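# Pull out the right-side yellow rod and turn it flat

## Task

Find the yellow rod closest to the right arm, slide it outward until it stops, then rotate it 90 degrees so its figures end up horizontal.

## Robot and tools

Robot: two six-joint arms, left_arm and right_arm, each with a parallel two-finger gripper and a fisheye wrist camera (cam_left_wrist, cam_right_wrist, both 672x504). Scene frame: origin at table height midway between the nominal arm bases, +x out over the table, +z up, left_arm on the +y side. Image left and right do not follow arm names. Calibrated bases: left_arm at (-0.028, +0.289, +0.027) m, quat_wxyz (+1.000, 0, 0, -0.012); right_arm at (-0.040, -0.349, +0.007) m, quat_wxyz (+1.000, 0, 0, +0.016). A two-camera stand is fixed behind the arms. Hand poses, velocities, targets and wrist-camera poses are reported in each arm's own base frame; the table uses the scene frame. Reported hand position and orientation may be a few cm off, worse at long reach.

Joint order (this order only, in every row and every per-joint list): wrist pitch (joint4), shoulder (joint2), wrist yaw (joint5), wrist roll (joint6), elbow (joint3), waist (joint1). Stated ranges in rad: waist -2.618 to 3.054, shoulder 0.000 to 3.142, elbow 0.000 to 3.142, wrist pitch -1.571 to 1.571, wrist yaw -1.571 to 1.571, wrist roll -2.094 to 2.094. True ends may differ by up to 0.059 rad.

A row is one flat list of 14 numbers, each in [-1, 1]: left_arm's six joints in the order above plus its opening, then the same seven for right_arm. Both blocks are always required. Joint numbers are offsets, not poses: scaled displacements counted from the Joint targets as they stood when the action (or move) began, never from the previous row. 1.0 equals 2.224 rad for waist, shoulder and elbow and 8.485 rad for the three wrist joints. Sending the same offset again moves further. Sending 0 for an arm's joints re-commands its current targets. The opening number is absolute: +1 fully open (0.094 m pad gap), -1 closed; 0 is a real command (half open), so to leave a gripper unchanged resend its current value (see Tool commands).

execute_actions(actions, cameras): actions is a list of actions; each action is a list of up to 15 rows, one per 1/30 s step; a short action keeps its last row for the remaining steps. An action is rejected for both arms if any joint would go outward more than 0.059 rad past its range; the whole call fails if any action is malformed or the first one fails that check. An empty list just returns state and images. cameras: list of names; omitted, null or ["all"] gives all, [] none; a wrong name voids the call.

move(target, speed, blend, opening_speed, blocking, cameras): target is one 14-number row or a list of up to 15 rows, all offsets from the same current Joint targets (not chained). All joints of both arms travel together, so grippers follow curves; no obstacle or arm avoidance. speed: rad/s of the joint with most travel, 0.01 to 12.57, default 0.5; one value or one per target. blend: rad, rounds corners of a list. opening_speed: per second on the -1..+1 scale, at least 0.2. blocking=false returns after about 0.5 s while the move continues. Paths take at least 0.5 s and are cut off past 10 s. The result adds a move: line: done, off_target (resting more than 0.035 rad from target), moving, held, fault, plus limits=held if steps were withheld. Neither done nor off_target tells you about contact.

wait(seconds 0 to 10) lets time pass holding the last command. stop(cameras) brakes a running move. zoom_image(camera, region [x0, y0, x1, y1] in pixels, at most 504 per side) enlarges part of the newest image. read_manual(section "licences") gives licence texts only. finished_scene(scene: current scene number) ends the scene irreversibly; the rod must stay pulled and turned without the robot holding it.

Result lines: end_effector_position (m) and end_effector_quat_wxyz, the point between the pads about 1 cm behind the fingertips; fingers point along gripper +z and open along its y. Joint positions / Joint velocities per arm in joint order (rad, rad/s) then pad gap (m, m/s); "within noise" means the arm is still. Joint targets are the base for your next offsets. Tool commands shows each gripper's current command. grip_measured is measured opening on the command scale. Joint torques include arm weight, positive toward larger angle; items 2, 5, 6 wrap at ±28 N m. Action calls also list joint angles at some steps. "joint sent to its limit" and "joint command not followed" (clearance check altered targets) are warnings. MOTOR HOT appears at 75 °C; at 90 °C an over-temperature fault folds that arm and disables it; at 100 °C it collapses.

Motion notes: each target is kept within 0.339 rad (big joints) or 2.2 rad (wrist) of the measured angle, and targets that would put the gripper over 200 mm from where it is get scaled back, so large changes need several actions. Tiny turns may not start. To release an arm that is pushing or being dragged, command its targets back beyond its measured positions.

Gripping: pads squeeze about 50 to 64 N each; past roughly 0.05 below the first-touch reading (0.11 for small or round parts) the gripper is at full force. Close slowly on fragile things; to release, command well above grip_measured.

Avoid: fast contact, slamming into the table, table fixtures or the stand, any contact or squeeze between the two arms, pulling the rod hard against its stop, dropping or letting go of moving parts, loading a wrist camera cable, and holding stretched poses or pushing at unreachable targets long enough to overheat motors. Approach contacts slowly with targets only slightly past the contact point.

Each tool is called after "Emit:" as a command line: name --argument value for each argument, lists and objects as JSON in quotes; but a table of rows of numbers goes row by row, as --pt "numbers of a row", without its own name.

## Session

Emit:
execute_actions --actions '[]'

Scene clock: 0.00 s.
left_arm: end_effector_position=(+0.4028, +0.0079, +0.1249) grip_measured=+1.000 end_effector_quat_wxyz=(+0.625, -0.028, +0.778, +0.057) | right_arm: end_effector_position=(+0.4019, -0.0301, +0.1142) grip_measured=+1.000 end_effector_quat_wxyz=(+0.608, +0.063, +0.791, -0.024)
Joint names: [wrist pitch, shoulder, wrist yaw, wrist roll, elbow, waist]
Joint positions: left_arm=[0.966 1.539 -0.191 0.014 0.356 -0.068 0.094] | right_arm=[0.914 1.54 0.073 0.059 0.363 -0.045 0.094]
Joint velocities: within noise
Joint torques (N m): no reading
Heat: left arm: 47 °C; right arm: 43 °C.
Joint targets: left_arm=[0.959 1.536 -0.192 0.014 0.359 -0.068] | right_arm=[0.904 1.537 0.071 0.060 0.366 -0.045]
Tool commands: left_gripper/opening=+1.0 right_gripper/opening=+1.0

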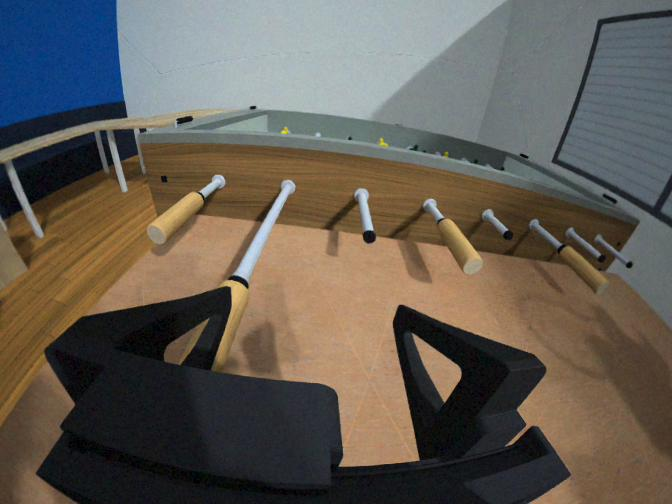

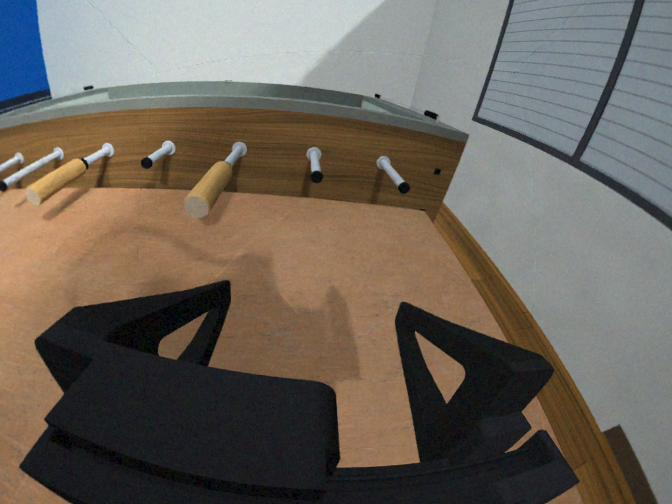

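Emit:
zoom_image --camera "cam_left_wrist" --region '[240, 90, 560, 250]'

Emit:
zoom_image --camera "cam_right_wrist" --region '[0, 60, 480, 240]'

Scaled by 1.575 from the camera's 672x504 image, which has a finer 960x720 frame.

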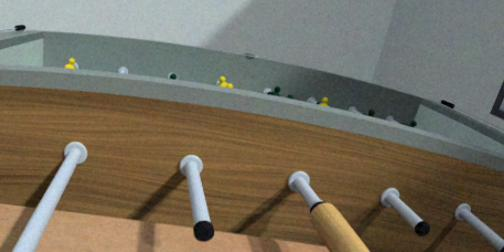

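Scaled by 1.050 from the camera's 672x504 image, which has a finer 960x720 frame.

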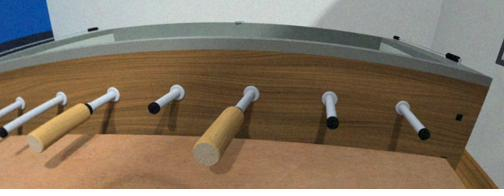

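Emit:
move --target '[0,0,0,0,0,0,1,0.0718,0.3471,0.0339,0.178,0.1933,0.1673,0.4]' --speed 1.0

Scene clock: 92.07 s.
left_arm: end_effector_position=(+0.4028, +0.0079, +0.1249) grip_measured=+1.000 end_effector_quat_wxyz=(+0.625, -0.028, +0.778, +0.057) | right_arm: end_effector_position=(+0.5010, +0.1043, +0.0640) grip_measured=+0.402 end_effector_quat_wxyz=(+0.499, +0.513, +0.511, +0.476)
Joint names: [wrist pitch, shoulder, wrist yaw, wrist roll, elbow, waist]
Joint positions: left_arm=[0.966 1.539 -0.191 0.014 0.356 -0.068 0.094] | right_arm=[1.459 2.29 0.349 1.566 0.779 0.324 0.066]
Joint velocities: within noise
Joint torques (N m): left_arm=[1.84 -6.38 -0.05 0.01 5.38 -0.02] | right_arm=[2.21 -7.28 0.14 0 4.81 0.29]
Heat: left arm: 46 °C; right arm: 44 °C.
Joint targets: left_arm=[0.959 1.536 -0.192 0.014 0.359 -0.068] | right_arm=[1.513 2.309 0.359 1.570 0.796 0.327]
move: off_target (right_arm); right_arm: the wrist pitch is farthest, 0.054 rad from its target
camera_calibration:
cam_right_wrist: T_world_to_cam=[[-0.101465, -0.197328, -0.975073, 0.124428], [-0.383056, 0.912311, -0.144766, 0.137907], [0.918135, 0.358819, -0.168156, -0.366814], [0, 0, 0, 1]] pos_world=[0.402236, 0.0303591, 0.0796093]

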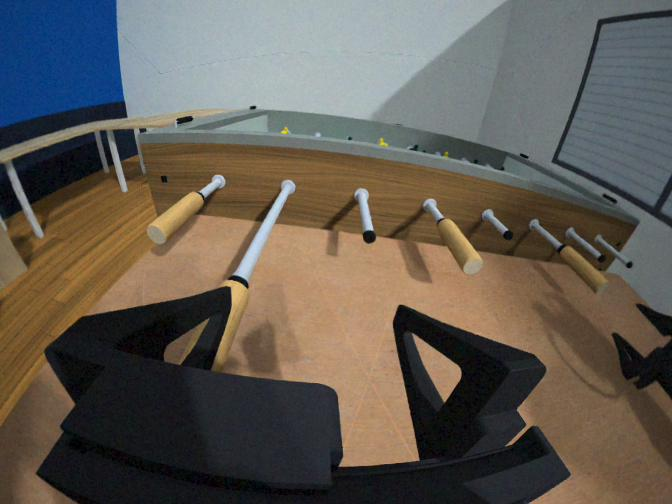

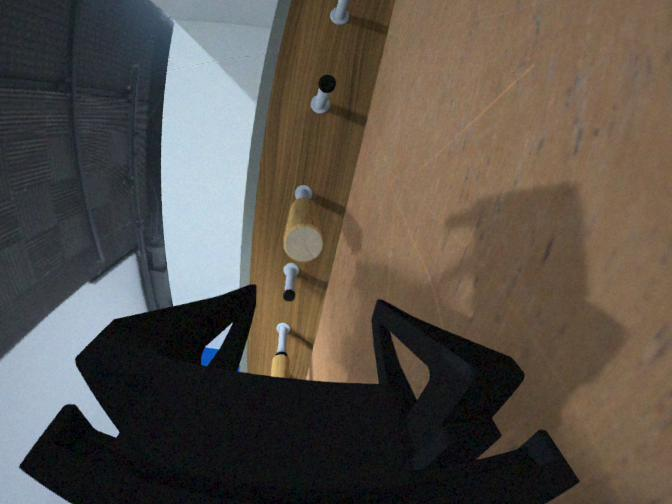

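Emit:
move --target '[0,0,0,0,0,0,1,-0.0054,0.0216,-0.0034,0,0.0634,-0.0130,0.4]' --speed 0.7 --cameras '["cam_right_wrist"]'

Scene clock: 116.23 s.
left_arm: end_effector_position=(+0.4028, +0.0079, +0.1249) grip_measured=+1.000 end_effector_quat_wxyz=(+0.625, -0.028, +0.778, +0.057) | right_arm: end_effector_position=(+0.5334, +0.1067, +0.0851) grip_measured=+0.402 end_effector_quat_wxyz=(+0.514, +0.501, +0.482, +0.502)
Joint names: [wrist pitch, shoulder, wrist yaw, wrist roll, elbow, waist]
Joint positions: left_arm=[0.966 1.539 -0.191 0.014 0.356 -0.068 0.094] | right_arm=[1.446 2.334 0.337 1.567 0.921 0.305 0.066]
Joint velocities: within noise
Joint torques (N m): left_arm=[1.86 -6.41 -0.04 0 5.33 -0.03] | right_arm=[1.91 -7.71 -0.04 0.04 5.24 -0.64]
Heat: left arm: 45 °C; right arm: 48 °C.
Joint targets: left_arm=[0.959 1.536 -0.192 0.014 0.359 -0.068] | right_arm=[1.467 2.357 0.330 1.570 0.937 0.298]
move: done
camera_calibration:
cam_right_wrist: T_world_to_cam=[[-0.0229099, -0.170138, -0.985154, 0.104858], [-0.365129, 0.918764, -0.150181, 0.141292], [0.930675, 0.356268, -0.0831711, -0.407585], [0, 0, 0, 1]] pos_world=[0.433322, 0.0332357, 0.0906212]
Images, in order (width x height): cam_right_wrist 672x504.

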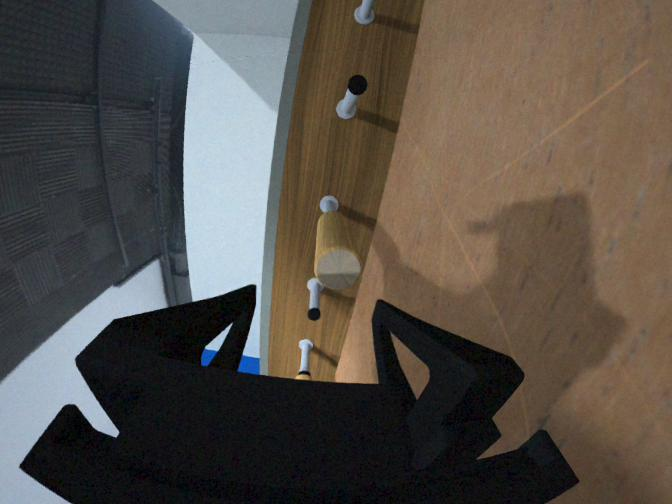

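Emit:
move --target '[0,0,0,0,0,0,1,-0.0365,0.0823,-0.0079,0,0.2077,-0.0301,0.4]' --speed 0.6 --cameras '["cam_right_wrist"]'

Scene clock: 131.87 s.
left_arm: end_effector_position=(+0.4028, +0.0079, +0.1249) grip_measured=+1.000 end_effector_quat_wxyz=(+0.625, -0.028, +0.778, +0.057) | right_arm: end_effector_position=(+0.6284, +0.1044, +0.0861) grip_measured=+0.402 end_effector_quat_wxyz=(+0.514, +0.501, +0.482, +0.503)
Joint names: [wrist pitch, shoulder, wrist yaw, wrist roll, elbow, waist]
Joint positions: left_arm=[0.966 1.539 -0.191 0.014 0.356 -0.068 0.094] | right_arm=[1.171 2.512 0.269 1.57 1.377 0.238 0.066]
Joint velocities: within noise
Joint torques (N m): left_arm=[1.84 -6.35 -0.06 0 5.34 -0.06] | right_arm=[1.6 -9.59 -0.01 0.01 7.12 -0.59]
Heat: left arm: 45 °C; right arm: 48 °C.
Joint targets: left_arm=[0.959 1.536 -0.192 0.014 0.359 -0.068] | right_arm=[1.157 2.541 0.263 1.570 1.399 0.231]
move: done
camera_calibration:
cam_right_wrist: T_world_to_cam=[[-0.0201762, -0.169307, -0.985357, 0.105744], [-0.365851, 0.918453, -0.15032, 0.178808], [0.930455, 0.357461, -0.0804721, -0.495318], [0, 0, 0, 1]] pos_world=[0.528422, 0.0307328, 0.0912151]
Images, in order (width x height): cam_right_wrist 672x504.

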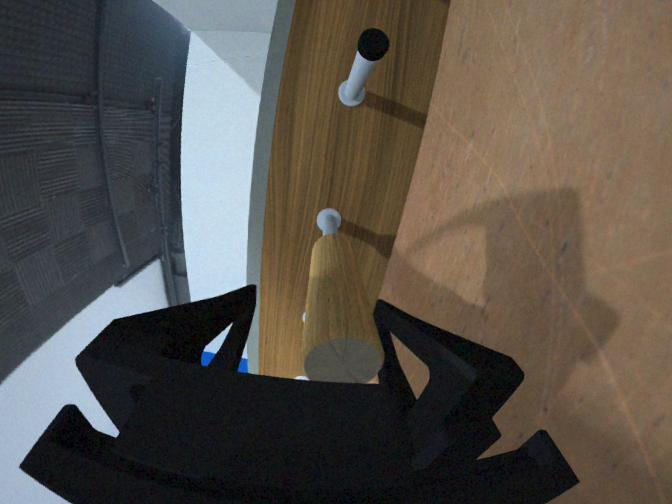

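Emit:
move --target '[0,0,0,0,0,0,1,-0.0036,0.0081,0,0,0,0,0.4]' --speed 0.6 --cameras '["cam_right_wrist"]'

Scene clock: 141.90 s.
left_arm: end_effector_position=(+0.4028, +0.0079, +0.1249) grip_measured=+1.000 end_effector_quat_wxyz=(+0.625, -0.028, +0.778, +0.057) | right_arm: end_effector_position=(+0.6276, +0.1044, +0.0656) grip_measured=+0.402 end_effector_quat_wxyz=(+0.505, +0.510, +0.498, +0.488)
Joint names: [wrist pitch, shoulder, wrist yaw, wrist roll, elbow, waist]
Joint positions: left_arm=[0.966 1.539 -0.191 0.014 0.356 -0.068 0.094] | right_arm=[1.141 2.533 0.268 1.57 1.377 0.238 0.066]
Joint velocities: within noise
Joint torques (N m): left_arm=[1.84 -6.37 -0.04 0.01 5.34 -0.06] | right_arm=[1.6 -9.8 0 0.01 7.05 -0.58]
Heat: left arm: 45 °C; right arm: 47 °C.
Joint targets: left_arm=[0.959 1.536 -0.192 0.014 0.359 -0.068] | right_arm=[1.127 2.559 0.263 1.570 1.399 0.231]
move: done
camera_calibration:
cam_right_wrist: T_world_to_cam=[[-0.0691518, -0.18098, -0.981053, 0.117251], [-0.37426, 0.916286, -0.142651, 0.180399], [0.924742, 0.357304, -0.131096, -0.489281], [0, 0, 0, 1]] pos_world=[0.528083, 0.0307448, 0.0766204]
Images, in order (width x height): cam_right_wrist 672x504.

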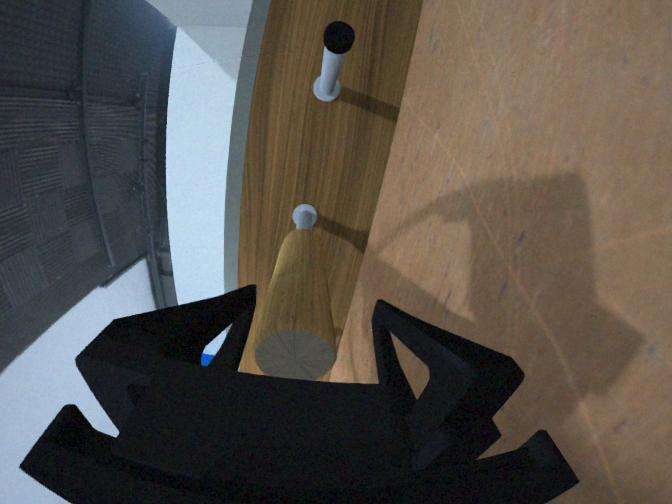

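Emit:
move --target '[0,0,0,0,0,0,1,0.0036,0,0,0,0,0,0.4]' --speed 0.6 --cameras '["cam_right_wrist"]'

Scene clock: 151.23 s.
left_arm: end_effector_position=(+0.4028, +0.0079, +0.1249) grip_measured=+1.000 end_effector_quat_wxyz=(+0.625, -0.028, +0.778, +0.057) | right_arm: end_effector_position=(+0.6276, +0.1045, +0.0666) grip_measured=+0.402 end_effector_quat_wxyz=(+0.505, +0.509, +0.496, +0.489)
Joint names: [wrist pitch, shoulder, wrist yaw, wrist roll, elbow, waist]
Joint positions: left_arm=[0.966 1.539 -0.191 0.014 0.356 -0.068 0.094] | right_arm=[1.145 2.533 0.267 1.57 1.377 0.238 0.066]
Joint velocities: within noise
Joint torques (N m): left_arm=[1.85 -6.35 -0.05 0 5.33 -0.06] | right_arm=[1.84 -9.87 -0.01 0.01 7.05 -0.59]
Heat: left arm: 45 °C; right arm: 46 °C.
Joint targets: left_arm=[0.959 1.536 -0.192 0.014 0.359 -0.068] | right_arm=[1.158 2.559 0.263 1.570 1.399 0.231]
move: done
camera_calibration:
cam_right_wrist: T_world_to_cam=[[-0.0651277, -0.179994, -0.981509, 0.115612], [-0.374042, 0.916287, -0.143214, 0.180398], [0.925122, 0.357799, -0.127001, -0.489744], [0, 0, 0, 1]] pos_world=[0.528079, 0.030743, 0.0771119]
Images, in order (width x height): cam_right_wrist 672x504.

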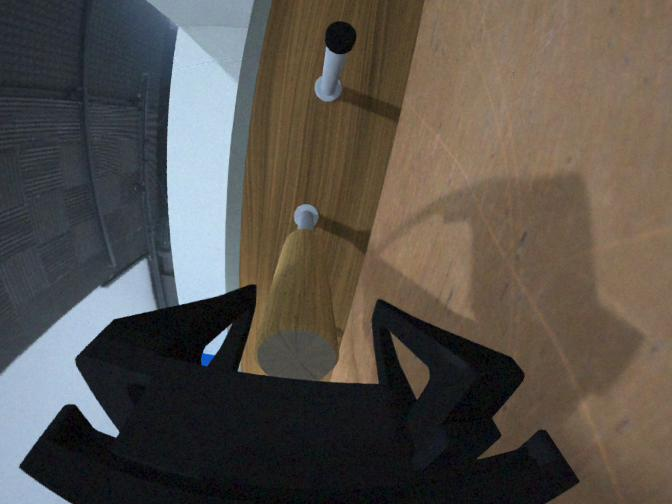

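Emit:
move --pt "0 0 0 0 0 0 1 0.0024 0 0 0 0 0 0.4" --pt "0 0 0 0 0 0 1 0.0024 0 0 0 0 0 -0.6" --speed 0.6 --opening_speed 0.8 --cameras '["cam_right_wrist"]'

Scene clock: 162.17 s.
left_arm: end_effector_position=(+0.4028, +0.0079, +0.1249) grip_measured=+1.000 end_effector_quat_wxyz=(+0.625, -0.028, +0.778, +0.057) | right_arm: end_effector_position=(+0.6277, +0.1045, +0.0747) grip_measured=-0.306 end_effector_quat_wxyz=(+0.511, +0.503, +0.486, +0.499)
Joint names: [wrist pitch, shoulder, wrist yaw, wrist roll, elbow, waist]
Joint positions: left_arm=[0.966 1.539 -0.191 0.014 0.356 -0.068 0.094] | right_arm=[1.177 2.533 0.267 1.57 1.378 0.238 0.033]
Joint velocities: within noise
Joint torques (N m): left_arm=[1.84 -6.39 -0.05 0.02 5.34 -0.12] | right_arm=[1.73 -9.87 -0.01 0.01 6.97 -0.59]
Heat: left arm: 45 °C; right arm: 47 °C.
Joint targets: left_arm=[0.959 1.536 -0.192 0.014 0.359 -0.068] | right_arm=[1.178 2.559 0.263 1.570 1.399 0.231]
move: done
camera_calibration:
cam_right_wrist: T_world_to_cam=[[-0.0337988, -0.171993, -0.984518, 0.103411], [-0.369364, 0.917488, -0.147603, 0.178841], [0.92867, 0.358657, -0.0945381, -0.493597], [0, 0, 0, 1]] pos_world=[0.527941, 0.0307334, 0.0815436]
Images, in order (width x height): cam_right_wrist 672x504.

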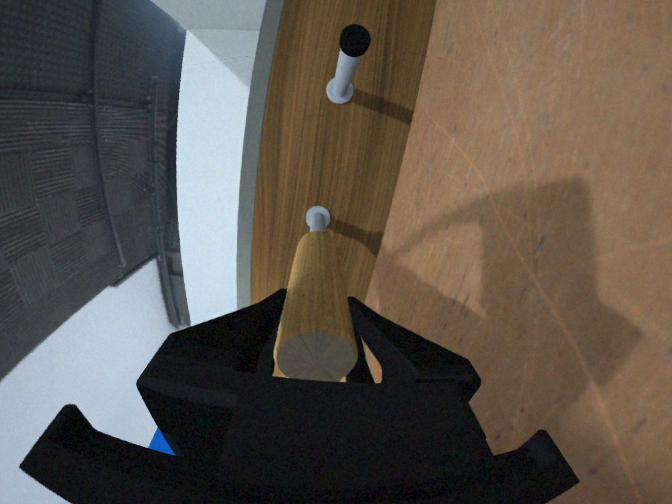

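Emit:
move --target '[0,0,0,0,0,0,1,0,0,0,-0.187,0,0,-0.6]' --speed 1.0

Scene clock: 180.33 s.
left_arm: end_effector_position=(+0.4028, +0.0079, +0.1249) grip_measured=+1.000 end_effector_quat_wxyz=(+0.625, -0.028, +0.778, +0.057) | right_arm: end_effector_position=(+0.6278, +0.1042, +0.0743) grip_measured=-0.307 end_effector_quat_wxyz=(+0.715, +0.012, +0.699, -0.006)
Joint names: [wrist pitch, shoulder, wrist yaw, wrist roll, elbow, waist]
Joint positions: left_arm=[0.966 1.539 -0.191 0.014 0.356 -0.068 0.094] | right_arm=[1.181 2.536 0.263 0.003 1.378 0.237 0.033]
Joint velocities: within noise
Joint torques (N m): left_arm=[1.85 -6.35 -0.04 0.01 5.34 -0.03] | right_arm=[1.69 -10.03 0.03 -0.16 6.95 -0.44]
Heat: left arm: 44 °C; right arm: 47 °C.
Joint targets: left_arm=[0.959 1.536 -0.192 0.014 0.359 -0.068] | right_arm=[1.178 2.559 0.263 -0.016 1.399 0.232]
move: done
camera_calibration:
cam_right_wrist: T_world_to_cam=[[-0.079224, -0.982498, 0.168586, 0.130207], [-0.382083, -0.126274, -0.91546, 0.352865], [0.920726, -0.13694, -0.365392, -0.416817], [0, 0, 0, 1]] pos_world=[0.528913, 0.115407, 0.148781]

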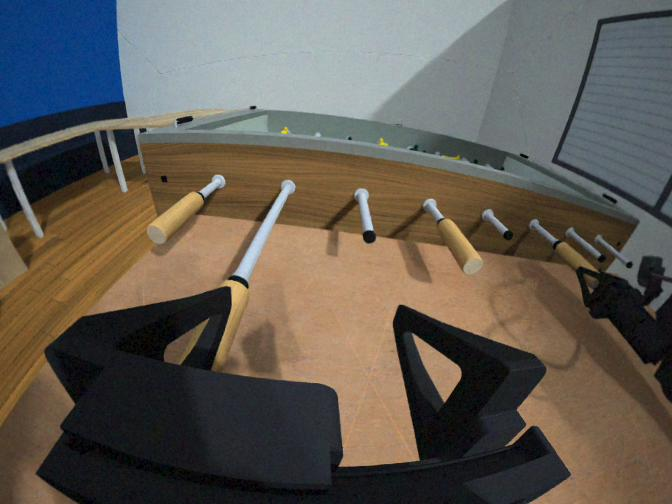

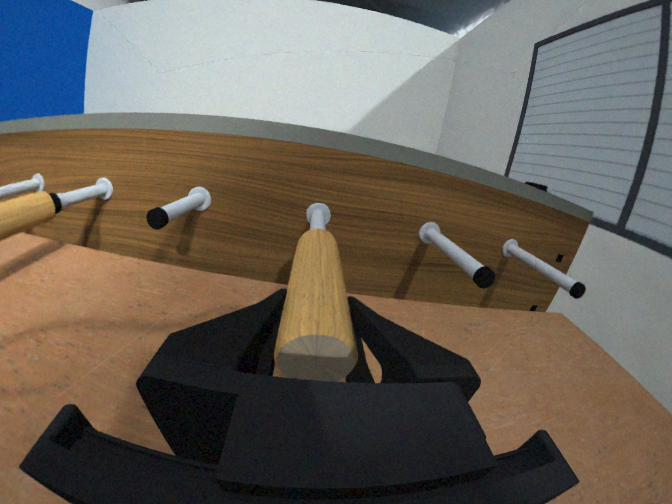

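Emit:
move --pt "0 0 0 0 0 0 1 0.0297 -0.0886 0.0077 0 -0.2055 0.0274 -0.6" --pt "0 0 0 0 0 0 1 0.0409 -0.1016 0.0111 0 -0.2617 0.0405 -0.6" --speed 0.4 --blend 0.05

Emit:
zoom_image --camera "cam_left_wrist" --region '[360, 120, 560, 220]'

Scene clock: 192.13 s.
left_arm: end_effector_position=(+0.4028, +0.0079, +0.1249) grip_measured=+1.000 end_effector_quat_wxyz=(+0.625, -0.028, +0.778, +0.057) | right_arm: end_effector_position=(+0.5154, +0.1042, +0.0681) grip_measured=-0.307 end_effector_quat_wxyz=(+0.704, +0.008, +0.710, -0.011)
Joint names: [wrist pitch, shoulder, wrist yaw, wrist roll, elbow, waist]
Joint positions: left_arm=[0.966 1.539 -0.191 0.014 0.356 -0.068 0.094] | right_arm=[1.481 2.333 0.338 -0.001 0.844 0.312 0.033]
Joint velocities: within noise
Joint torques (N m): left_arm=[1.84 -6.37 -0.05 0.01 5.31 -0.06] | right_arm=[2.11 -9.25 0.26 -0.16 1.73 0.91]
Heat: left arm: 44 °C; right arm: 46 °C.
Joint targets: left_arm=[0.959 1.536 -0.192 0.014 0.359 -0.068] | right_arm=[1.525 2.332 0.357 -0.016 0.817 0.321]
move: off_target (right_arm); right_arm: the wrist pitch is farthest, 0.044 rad from its target
camera_calibration:
cam_right_wrist: T_world_to_cam=[[-0.0735012, -0.980439, 0.182585, 0.118199], [-0.409915, -0.1372, -0.901746, 0.318779], [0.909157, -0.141124, -0.391812, -0.307456], [0, 0, 0, 1]] pos_world=[0.418886, 0.116235, 0.145411]

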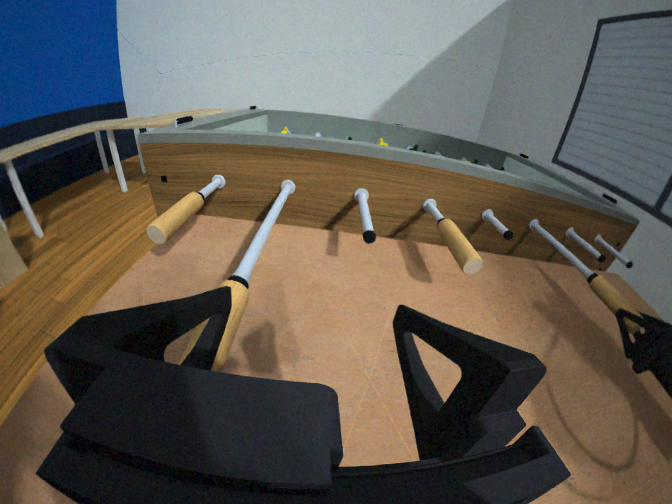

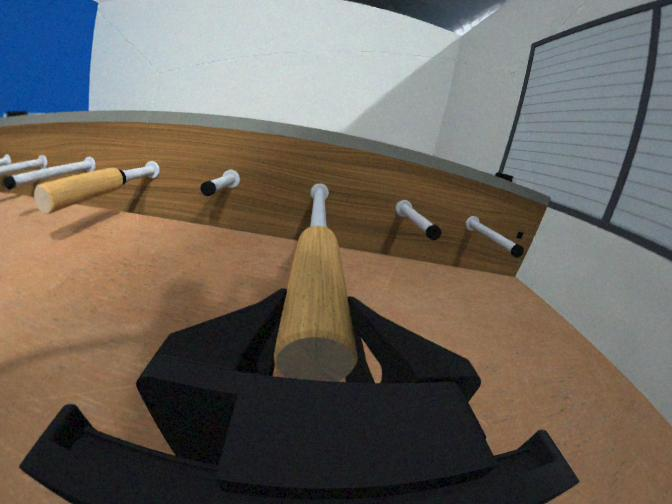

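Scaled by 2.520 from the camera's 672x504 image, which has a finer 960x720 frame.

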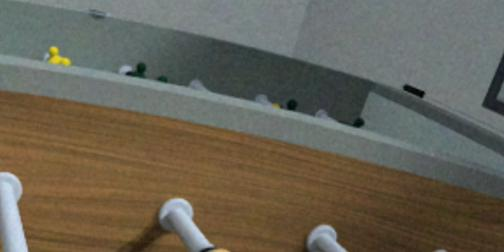

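Emit:
move --target '[0,0,0,0,0,0,1,-0.0029,-0.0922,0.0088,0,-0.1210,0.0355,-0.6]' --speed 0.25

Scene clock: 214.53 s.
left_arm: end_effector_position=(+0.4028, +0.0079, +0.1249) grip_measured=+1.000 end_effector_quat_wxyz=(+0.625, -0.028, +0.778, +0.057) | right_arm: end_effector_position=(+0.4782, +0.1038, +0.0711) grip_measured=-0.307 end_effector_quat_wxyz=(+0.673, -0.003, +0.739, -0.024)
Joint names: [wrist pitch, shoulder, wrist yaw, wrist roll, elbow, waist]
Joint positions: left_arm=[0.966 1.539 -0.191 0.014 0.356 -0.068 0.094] | right_arm=[1.403 2.181 0.377 -0.004 0.679 0.348 0.033]
Joint velocities: within noise
Joint torques (N m): left_arm=[1.85 -6.35 -0.04 0.01 5.34 -0.06] | right_arm=[2.6 -12.59 0.66 -0.14 -6.37 4.71]
Heat: left arm: 44 °C; right arm: 49 °C.
Joint targets: left_arm=[0.959 1.536 -0.192 0.014 0.359 -0.068] | right_arm=[1.500 2.127 0.432 -0.016 0.548 0.400]
move: off_target (right_arm); right_arm: the elbow is farthest, 0.132 rad from its target
camera_calibration:
cam_right_wrist: T_world_to_cam=[[-0.0591788, -0.97346, 0.221072, 0.104203], [-0.485178, -0.165495, -0.858611, 0.342043], [0.872411, -0.158071, -0.462508, -0.248139], [0, 0, 0, 1]] pos_world=[0.388598, 0.118821, 0.15588]

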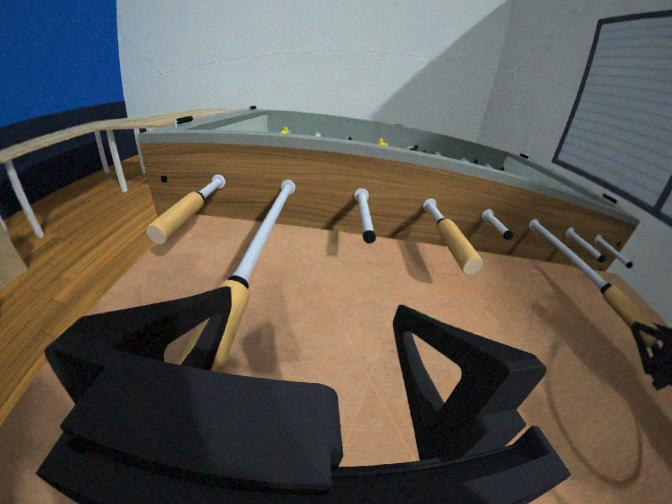

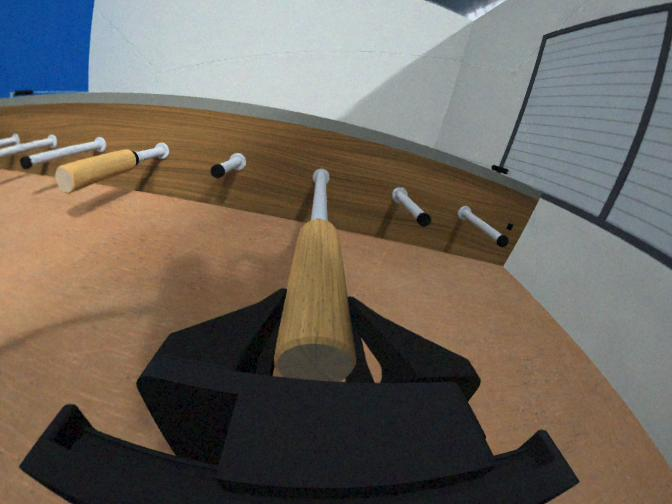

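Emit:
move --pt "0 0 0 0 0 0 1 -0.0071 0.0193 -0.0049 0 0.0459 -0.018 -0.6" --pt "0 0 0 0 0 0 1 -0.0071 0.0193 -0.0049 0 0.0459 -0.018 0.4" --speed 0.4 --opening_speed 1.2

Emit:
zoom_image --camera "cam_left_wrist" --region '[360, 120, 560, 220]'

Scene clock: 229.17 s.
left_arm: end_effector_position=(+0.4028, +0.0079, +0.1249) grip_measured=+1.000 end_effector_quat_wxyz=(+0.625, -0.028, +0.778, +0.057) | right_arm: end_effector_position=(+0.4736, +0.1026, +0.0690) grip_measured=+0.398 end_effector_quat_wxyz=(+0.672, -0.005, +0.740, -0.030)
Joint names: [wrist pitch, shoulder, wrist yaw, wrist roll, elbow, waist]
Joint positions: left_arm=[0.966 1.539 -0.191 0.014 0.356 -0.068 0.094] | right_arm=[1.416 2.181 0.389 -0.013 0.662 0.353 0.066]
Joint velocities: within noise
Joint torques (N m): left_arm=[1.84 -6.39 -0.04 0.02 5.37 -0.08] | right_arm=[1.93 -8.87 0.11 -0.03 2.59 0.7]
Heat: left arm: 44 °C; right arm: 52 °C.
Joint targets: left_arm=[0.959 1.536 -0.192 0.014 0.359 -0.068] | right_arm=[1.440 2.170 0.390 -0.016 0.650 0.360]
move: done; target 2's new numbers were sent with right_arm's wrist pitch 0.049 rad from that target
camera_calibration:
cam_right_wrist: T_world_to_cam=[[-0.0637917, -0.970432, 0.232792, 0.104336], [-0.48912, -0.172926, -0.854903, 0.340172], [0.869881, -0.168399, -0.463626, -0.242991], [0, 0, 0, 1]] pos_world=[0.384414, 0.119156, 0.153868]

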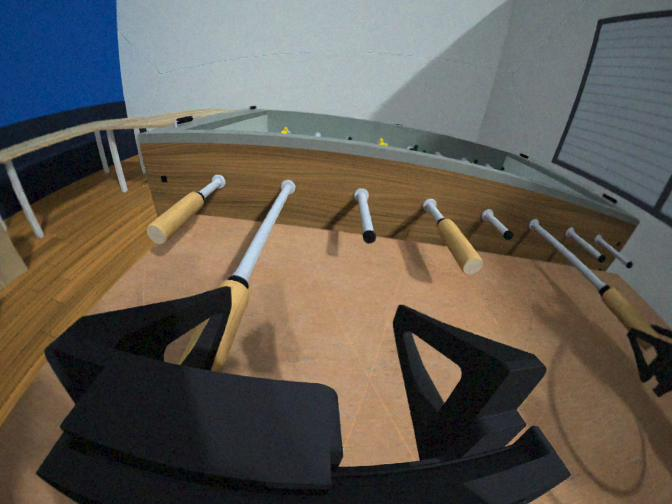

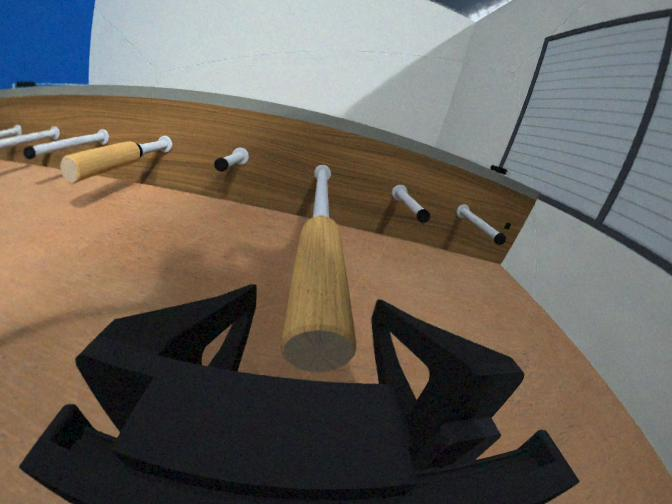

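Scaled by 2.520 from the camera's 672x504 image, which has a finer 960x720 frame.

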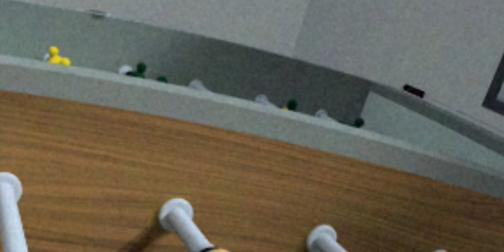

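Good; end scene 1.

Emit:
finished_scene --scene 1

The scene is finished: the task was done.


## Next scene

The same job, from a new start.

Emit:
execute_actions --actions '[]'

Scene clock: 0.00 s.
left_arm: end_effector_position=(+0.4067, +0.0376, +0.1163) grip_measured=+1.000 end_effector_quat_wxyz=(+0.597, -0.093, +0.793, +0.071) | right_arm: end_effector_position=(+0.3928, -0.0048, +0.1143) grip_measured=+1.000 end_effector_quat_wxyz=(+0.608, +0.033, +0.793, -0.013)
Joint names: [wrist pitch, shoulder, wrist yaw, wrist roll, elbow, waist]
Joint positions: left_arm=[0.845 1.542 -0.242 -0.068 0.409 -0.016 0.094] | right_arm=[0.909 1.498 0.082 0.042 0.325 0.023 0.094]
Joint velocities: within noise
Joint torques (N m): no reading
Heat: left arm: 42 °C; right arm: 40 °C.
Joint targets: left_arm=[0.833 1.540 -0.243 -0.068 0.411 -0.016] | right_arm=[0.899 1.495 0.080 0.043 0.328 0.023]
Tool commands: left_gripper/opening=+1.0 right_gripper/opening=+1.0
camera_calibration:
cam_left_wrist: T_world_to_cam=[[0.207287, -0.962694, 0.173931, -0.0790407], [-0.569143, -0.263281, -0.778948, 0.366677], [0.795681, 0.062474, -0.602485, -0.132805], [0, 0, 0, 1]] pos_world=[0.330746, 0.0287439, 0.219357]
cam_right_wrist: T_world_to_cam=[[-0.0674914, -0.98389, 0.165543, -0.00657283], [-0.627243, -0.0871895, -0.773928, 0.366259], [0.775894, -0.156069, -0.611254, -0.115862], [0, 0, 0, 1]] pos_world=[0.319186, 0.0073845, 0.213725]

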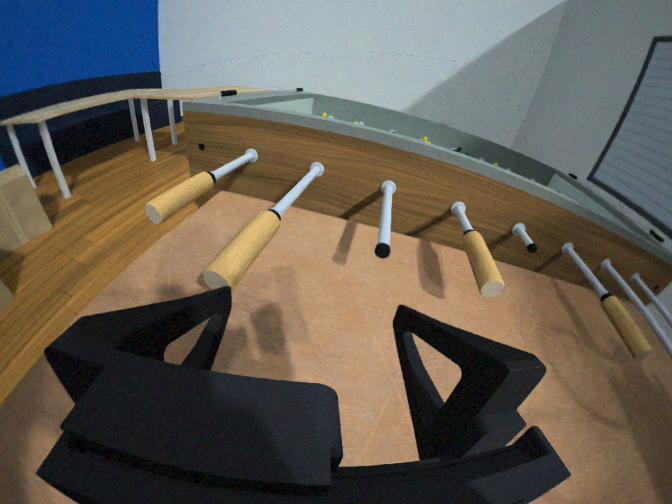

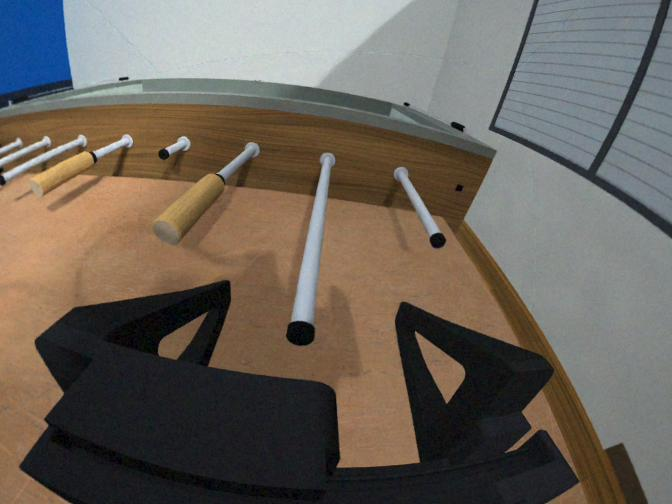

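Emit:
move --pt "0 0 0 0 0 0 1 0 0 0.0625 0 0 0.2282 0.4" --pt "0 0 0 0 0 0 1 0.0607 0.3152 0.0625 -0.1901 0.1673 0.2282 0.4" --speed 1.2 --blend 0.1

Scene clock: 62.53 s.
left_arm: end_effector_position=(+0.4067, +0.0376, +0.1163) grip_measured=+1.000 end_effector_quat_wxyz=(+0.597, -0.093, +0.793, +0.071) | right_arm: end_effector_position=(+0.4543, +0.1440, +0.0691) grip_measured=+0.402 end_effector_quat_wxyz=(-0.435, +0.519, -0.529, +0.511)
Joint names: [wrist pitch, shoulder, wrist yaw, wrist roll, elbow, waist]
Joint positions: left_arm=[0.845 1.542 -0.242 -0.068 0.409 -0.016 0.094] | right_arm=[1.375 2.178 0.609 -1.571 0.682 0.523 0.066]
Joint velocities: within noise
Joint torques (N m): left_arm=[1.87 -6.48 -0.06 0.01 5.52 -0.06] | right_arm=[2.03 -6.75 0.1 -0.01 4.88 0.66]
Heat: left arm: 43 °C; right arm: 44 °C.
Joint targets: left_arm=[0.833 1.540 -0.243 -0.068 0.411 -0.016] | right_arm=[1.414 2.196 0.611 -1.570 0.701 0.530]
move: off_target (right_arm); right_arm: the wrist pitch is farthest, 0.039 rad from its target
camera_calibration:
cam_left_wrist: T_world_to_cam=[[0.207287, -0.962694, 0.173931, -0.0790407], [-0.569143, -0.263281, -0.778948, 0.366677], [0.795681, 0.062474, -0.602485, -0.132805], [0, 0, 0, 1]] pos_world=[0.330746, 0.0287439, 0.219357]
cam_right_wrist: T_world_to_cam=[[0.0688415, 0.24075, 0.968143, -0.142218], [-0.454788, -0.856168, 0.245243, 0.344834], [0.887935, -0.457183, 0.0505503, -0.221193], [0, 0, 0, 1]] pos_world=[0.363022, 0.228349, 0.0643008]

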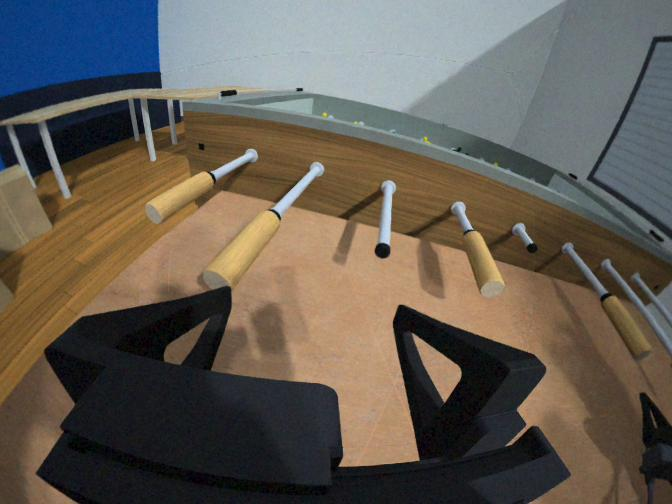

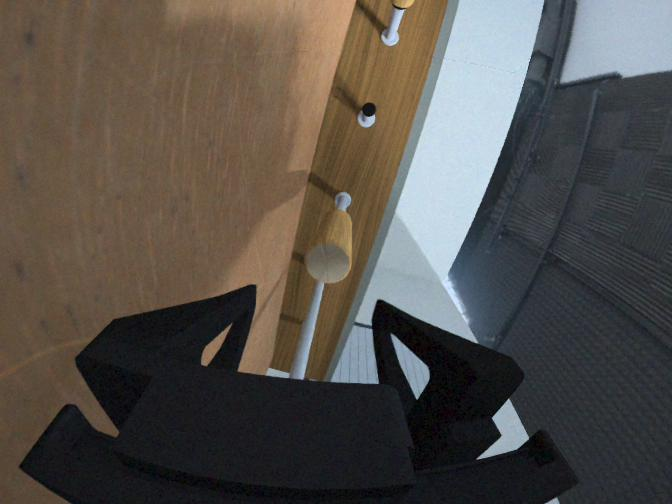

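Emit:
move --target '[0,0,0,0,0,0,1,-0.0128,0.1057,-0.0161,0,0.1844,-0.0652,0.4]' --speed 0.6 --cameras '["cam_right_wrist"]'

Scene clock: 78.33 s.
left_arm: end_effector_position=(+0.4067, +0.0376, +0.1163) grip_measured=+1.000 end_effector_quat_wxyz=(+0.597, -0.093, +0.793, +0.071) | right_arm: end_effector_position=(+0.5547, +0.1368, +0.0718) grip_measured=+0.402 end_effector_quat_wxyz=(+0.472, -0.477, +0.525, -0.523)
Joint names: [wrist pitch, shoulder, wrist yaw, wrist roll, elbow, waist]
Joint positions: left_arm=[0.845 1.542 -0.242 -0.068 0.409 -0.016 0.094] | right_arm=[1.31 2.407 0.487 -1.572 1.09 0.388 0.066]
Joint velocities: within noise
Joint torques (N m): left_arm=[1.86 -6.5 -0.07 0 5.5 -0.06] | right_arm=[1.66 -8.65 -0.07 0.03 6.04 -0.23]
Heat: left arm: 43 °C; right arm: 47 °C.
Joint targets: left_arm=[0.833 1.540 -0.243 -0.068 0.411 -0.016] | right_arm=[1.305 2.431 0.474 -1.570 1.111 0.385]
move: done
camera_calibration:
cam_right_wrist: T_world_to_cam=[[-0.0248051, 0.18577, 0.98228, -0.0915958], [-0.485153, -0.861355, 0.150649, 0.407929], [0.874078, -0.472819, 0.111493, -0.308479], [0, 0, 0, 1]] pos_world=[0.465271, 0.222533, 0.0629118]
Images, in order (width x height): cam_right_wrist 672x504.

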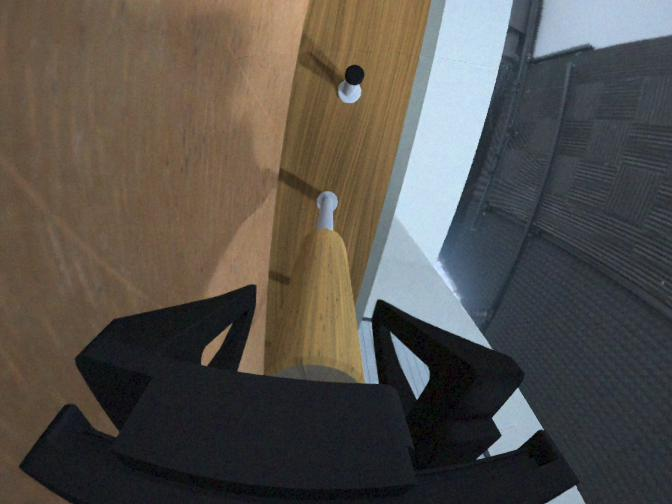

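Emit:
move --pt "0 0 0 0 0 0 1 0 0 0 0 0 0 -0.6" --pt "0 0 0 0 0 0 1 0 0 0 0.1868 0 0 -0.6" --pt "0 0 0 0 0 0 1 0.0092 -0.0652 0.0104 0.1868 -0.1142 0.0378 -0.6" --pt "0 0 0 0 0 0 1 0.0159 -0.1308 0.0233 0.1868 -0.2311 0.0886 -0.6" --speed '[0.5,1.2,0.35,0.25]' --blend '[0,0,0.03,0]' --opening_speed 1.0

Emit:
zoom_image --camera "cam_left_wrist" --region '[400, 110, 640, 250]'

Scene clock: 106.33 s.
left_arm: end_effector_position=(+0.4067, +0.0376, +0.1163) grip_measured=+1.000 end_effector_quat_wxyz=(+0.597, -0.093, +0.793, +0.071) | right_arm: end_effector_position=(+0.4708, +0.1478, +0.0658) grip_measured=-0.306 end_effector_quat_wxyz=(+0.665, +0.001, +0.745, -0.049)
Joint names: [wrist pitch, shoulder, wrist yaw, wrist roll, elbow, waist]
Joint positions: left_arm=[0.845 1.542 -0.242 -0.068 0.409 -0.016 0.094] | right_arm=[1.325 2.204 0.573 0 0.748 0.502 0.033]
Joint velocities: within noise
Joint torques (N m): left_arm=[1.87 -6.48 -0.07 0.01 5.52 -0.02] | right_arm=[2.74 -13.79 1.17 0.17 -7.79 7.23]
Heat: left arm: 42 °C; right arm: 46 °C.
Joint targets: left_arm=[0.833 1.540 -0.243 -0.068 0.411 -0.016] | right_arm=[1.440 2.141 0.672 0.015 0.597 0.582]
move: off_target (right_arm); right_arm: the elbow is farthest, 0.151 rad from its target
camera_calibration:
cam_left_wrist: T_world_to_cam=[[0.207287, -0.962694, 0.173931, -0.0790407], [-0.569143, -0.263281, -0.778948, 0.366677], [0.795681, 0.062474, -0.602485, -0.132805], [0, 0, 0, 1]] pos_world=[0.330746, 0.0287439, 0.219357]
cam_right_wrist: T_world_to_cam=[[-0.0942465, -0.963224, 0.25163, 0.160791], [-0.509066, -0.170584, -0.843655, 0.352149], [0.855552, -0.207608, -0.474267, -0.221123], [0, 0, 0, 1]] pos_world=[0.383604, 0.169042, 0.151761]

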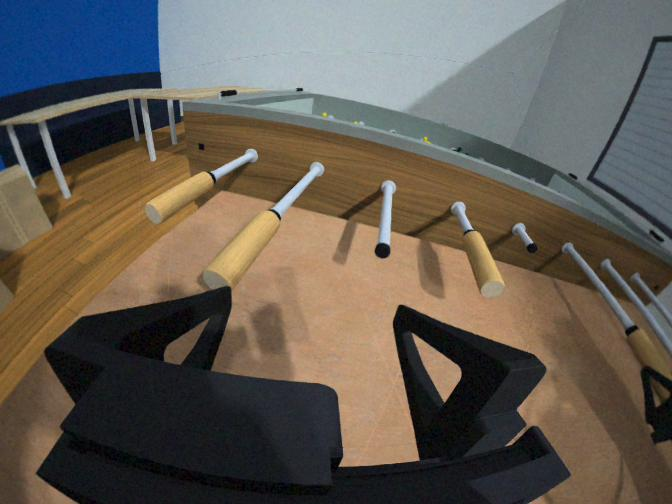

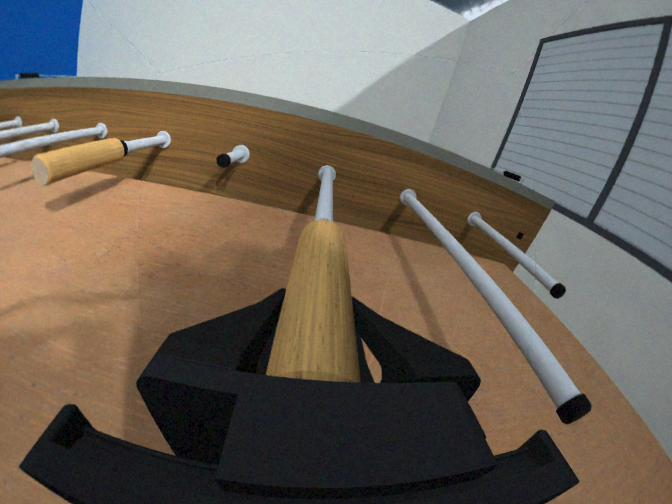

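Scaled by 2.100 from the camera's 672x504 image, which has a finer 960x720 frame.

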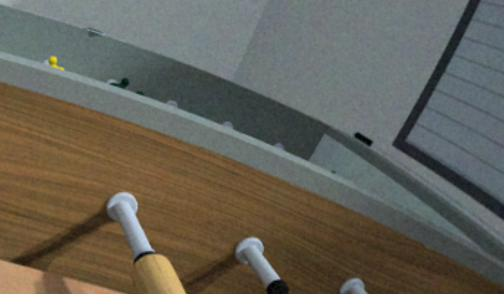

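Emit:
move --pt "0 0 0 0 0 0 1 -0.0100 0.0319 -0.0103 0 0.0665 -0.0315 -0.6" --pt "0 0 0 0 0 0 1 -0.0100 0.0319 -0.0103 0 0.0665 -0.0315 0.4" --speed 0.4 --opening_speed 1.2

Scene clock: 115.43 s.
left_arm: end_effector_position=(+0.4067, +0.0376, +0.1163) grip_measured=+1.000 end_effector_quat_wxyz=(+0.597, -0.093, +0.793, +0.071) | right_arm: end_effector_position=(+0.4727, +0.1498, +0.0715) grip_measured=+0.398 end_effector_quat_wxyz=(+0.673, +0.008, +0.738, -0.045)
Joint names: [wrist pitch, shoulder, wrist yaw, wrist roll, elbow, waist]
Joint positions: left_arm=[0.845 1.542 -0.242 -0.068 0.409 -0.016 0.094] | right_arm=[1.339 2.206 0.582 0.004 0.758 0.506 0.066]
Joint velocities: within noise
Joint torques (N m): left_arm=[1.86 -6.48 -0.07 0.02 5.46 -0.02] | right_arm=[1.83 -8.13 0.14 0.12 2.7 0.57]
Heat: left arm: 42 °C; right arm: 49 °C.
Joint targets: left_arm=[0.833 1.540 -0.243 -0.068 0.411 -0.016] | right_arm=[1.355 2.211 0.584 0.015 0.744 0.512]
move: done; target 2's new numbers were sent with right_arm's wrist pitch 0.049 rad from that target
camera_calibration:
cam_left_wrist: T_world_to_cam=[[0.207287, -0.962694, 0.173931, -0.0790407], [-0.569143, -0.263281, -0.778948, 0.366677], [0.795681, 0.062474, -0.602485, -0.132805], [0, 0, 0, 1]] pos_world=[0.330746, 0.0287439, 0.219357]
cam_right_wrist: T_world_to_cam=[[-0.104107, -0.966179, 0.235922, 0.167624], [-0.491798, -0.156171, -0.85659, 0.348955], [0.864463, -0.205203, -0.458906, -0.225334], [0, 0, 0, 1]] pos_world=[0.383858, 0.170213, 0.155958]

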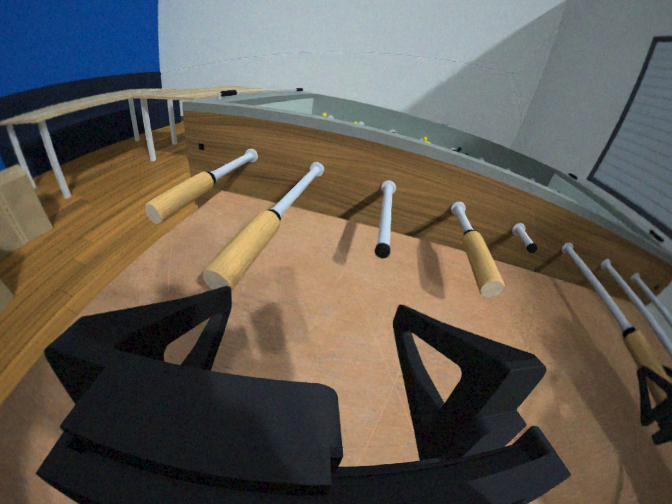

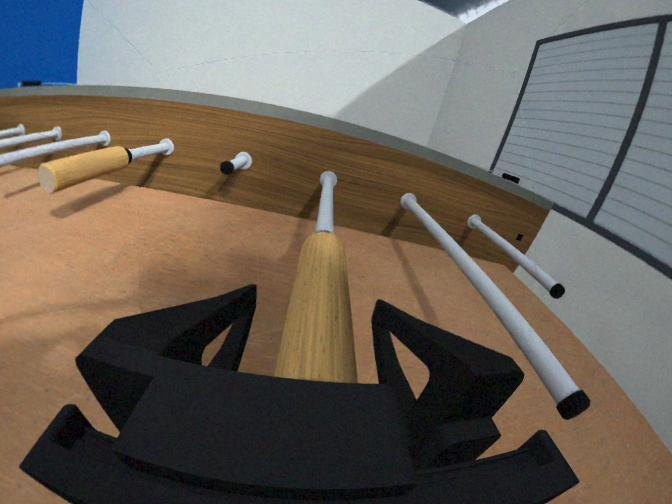

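Emit:
finished_scene --scene 2

The scene is finished: the task was done.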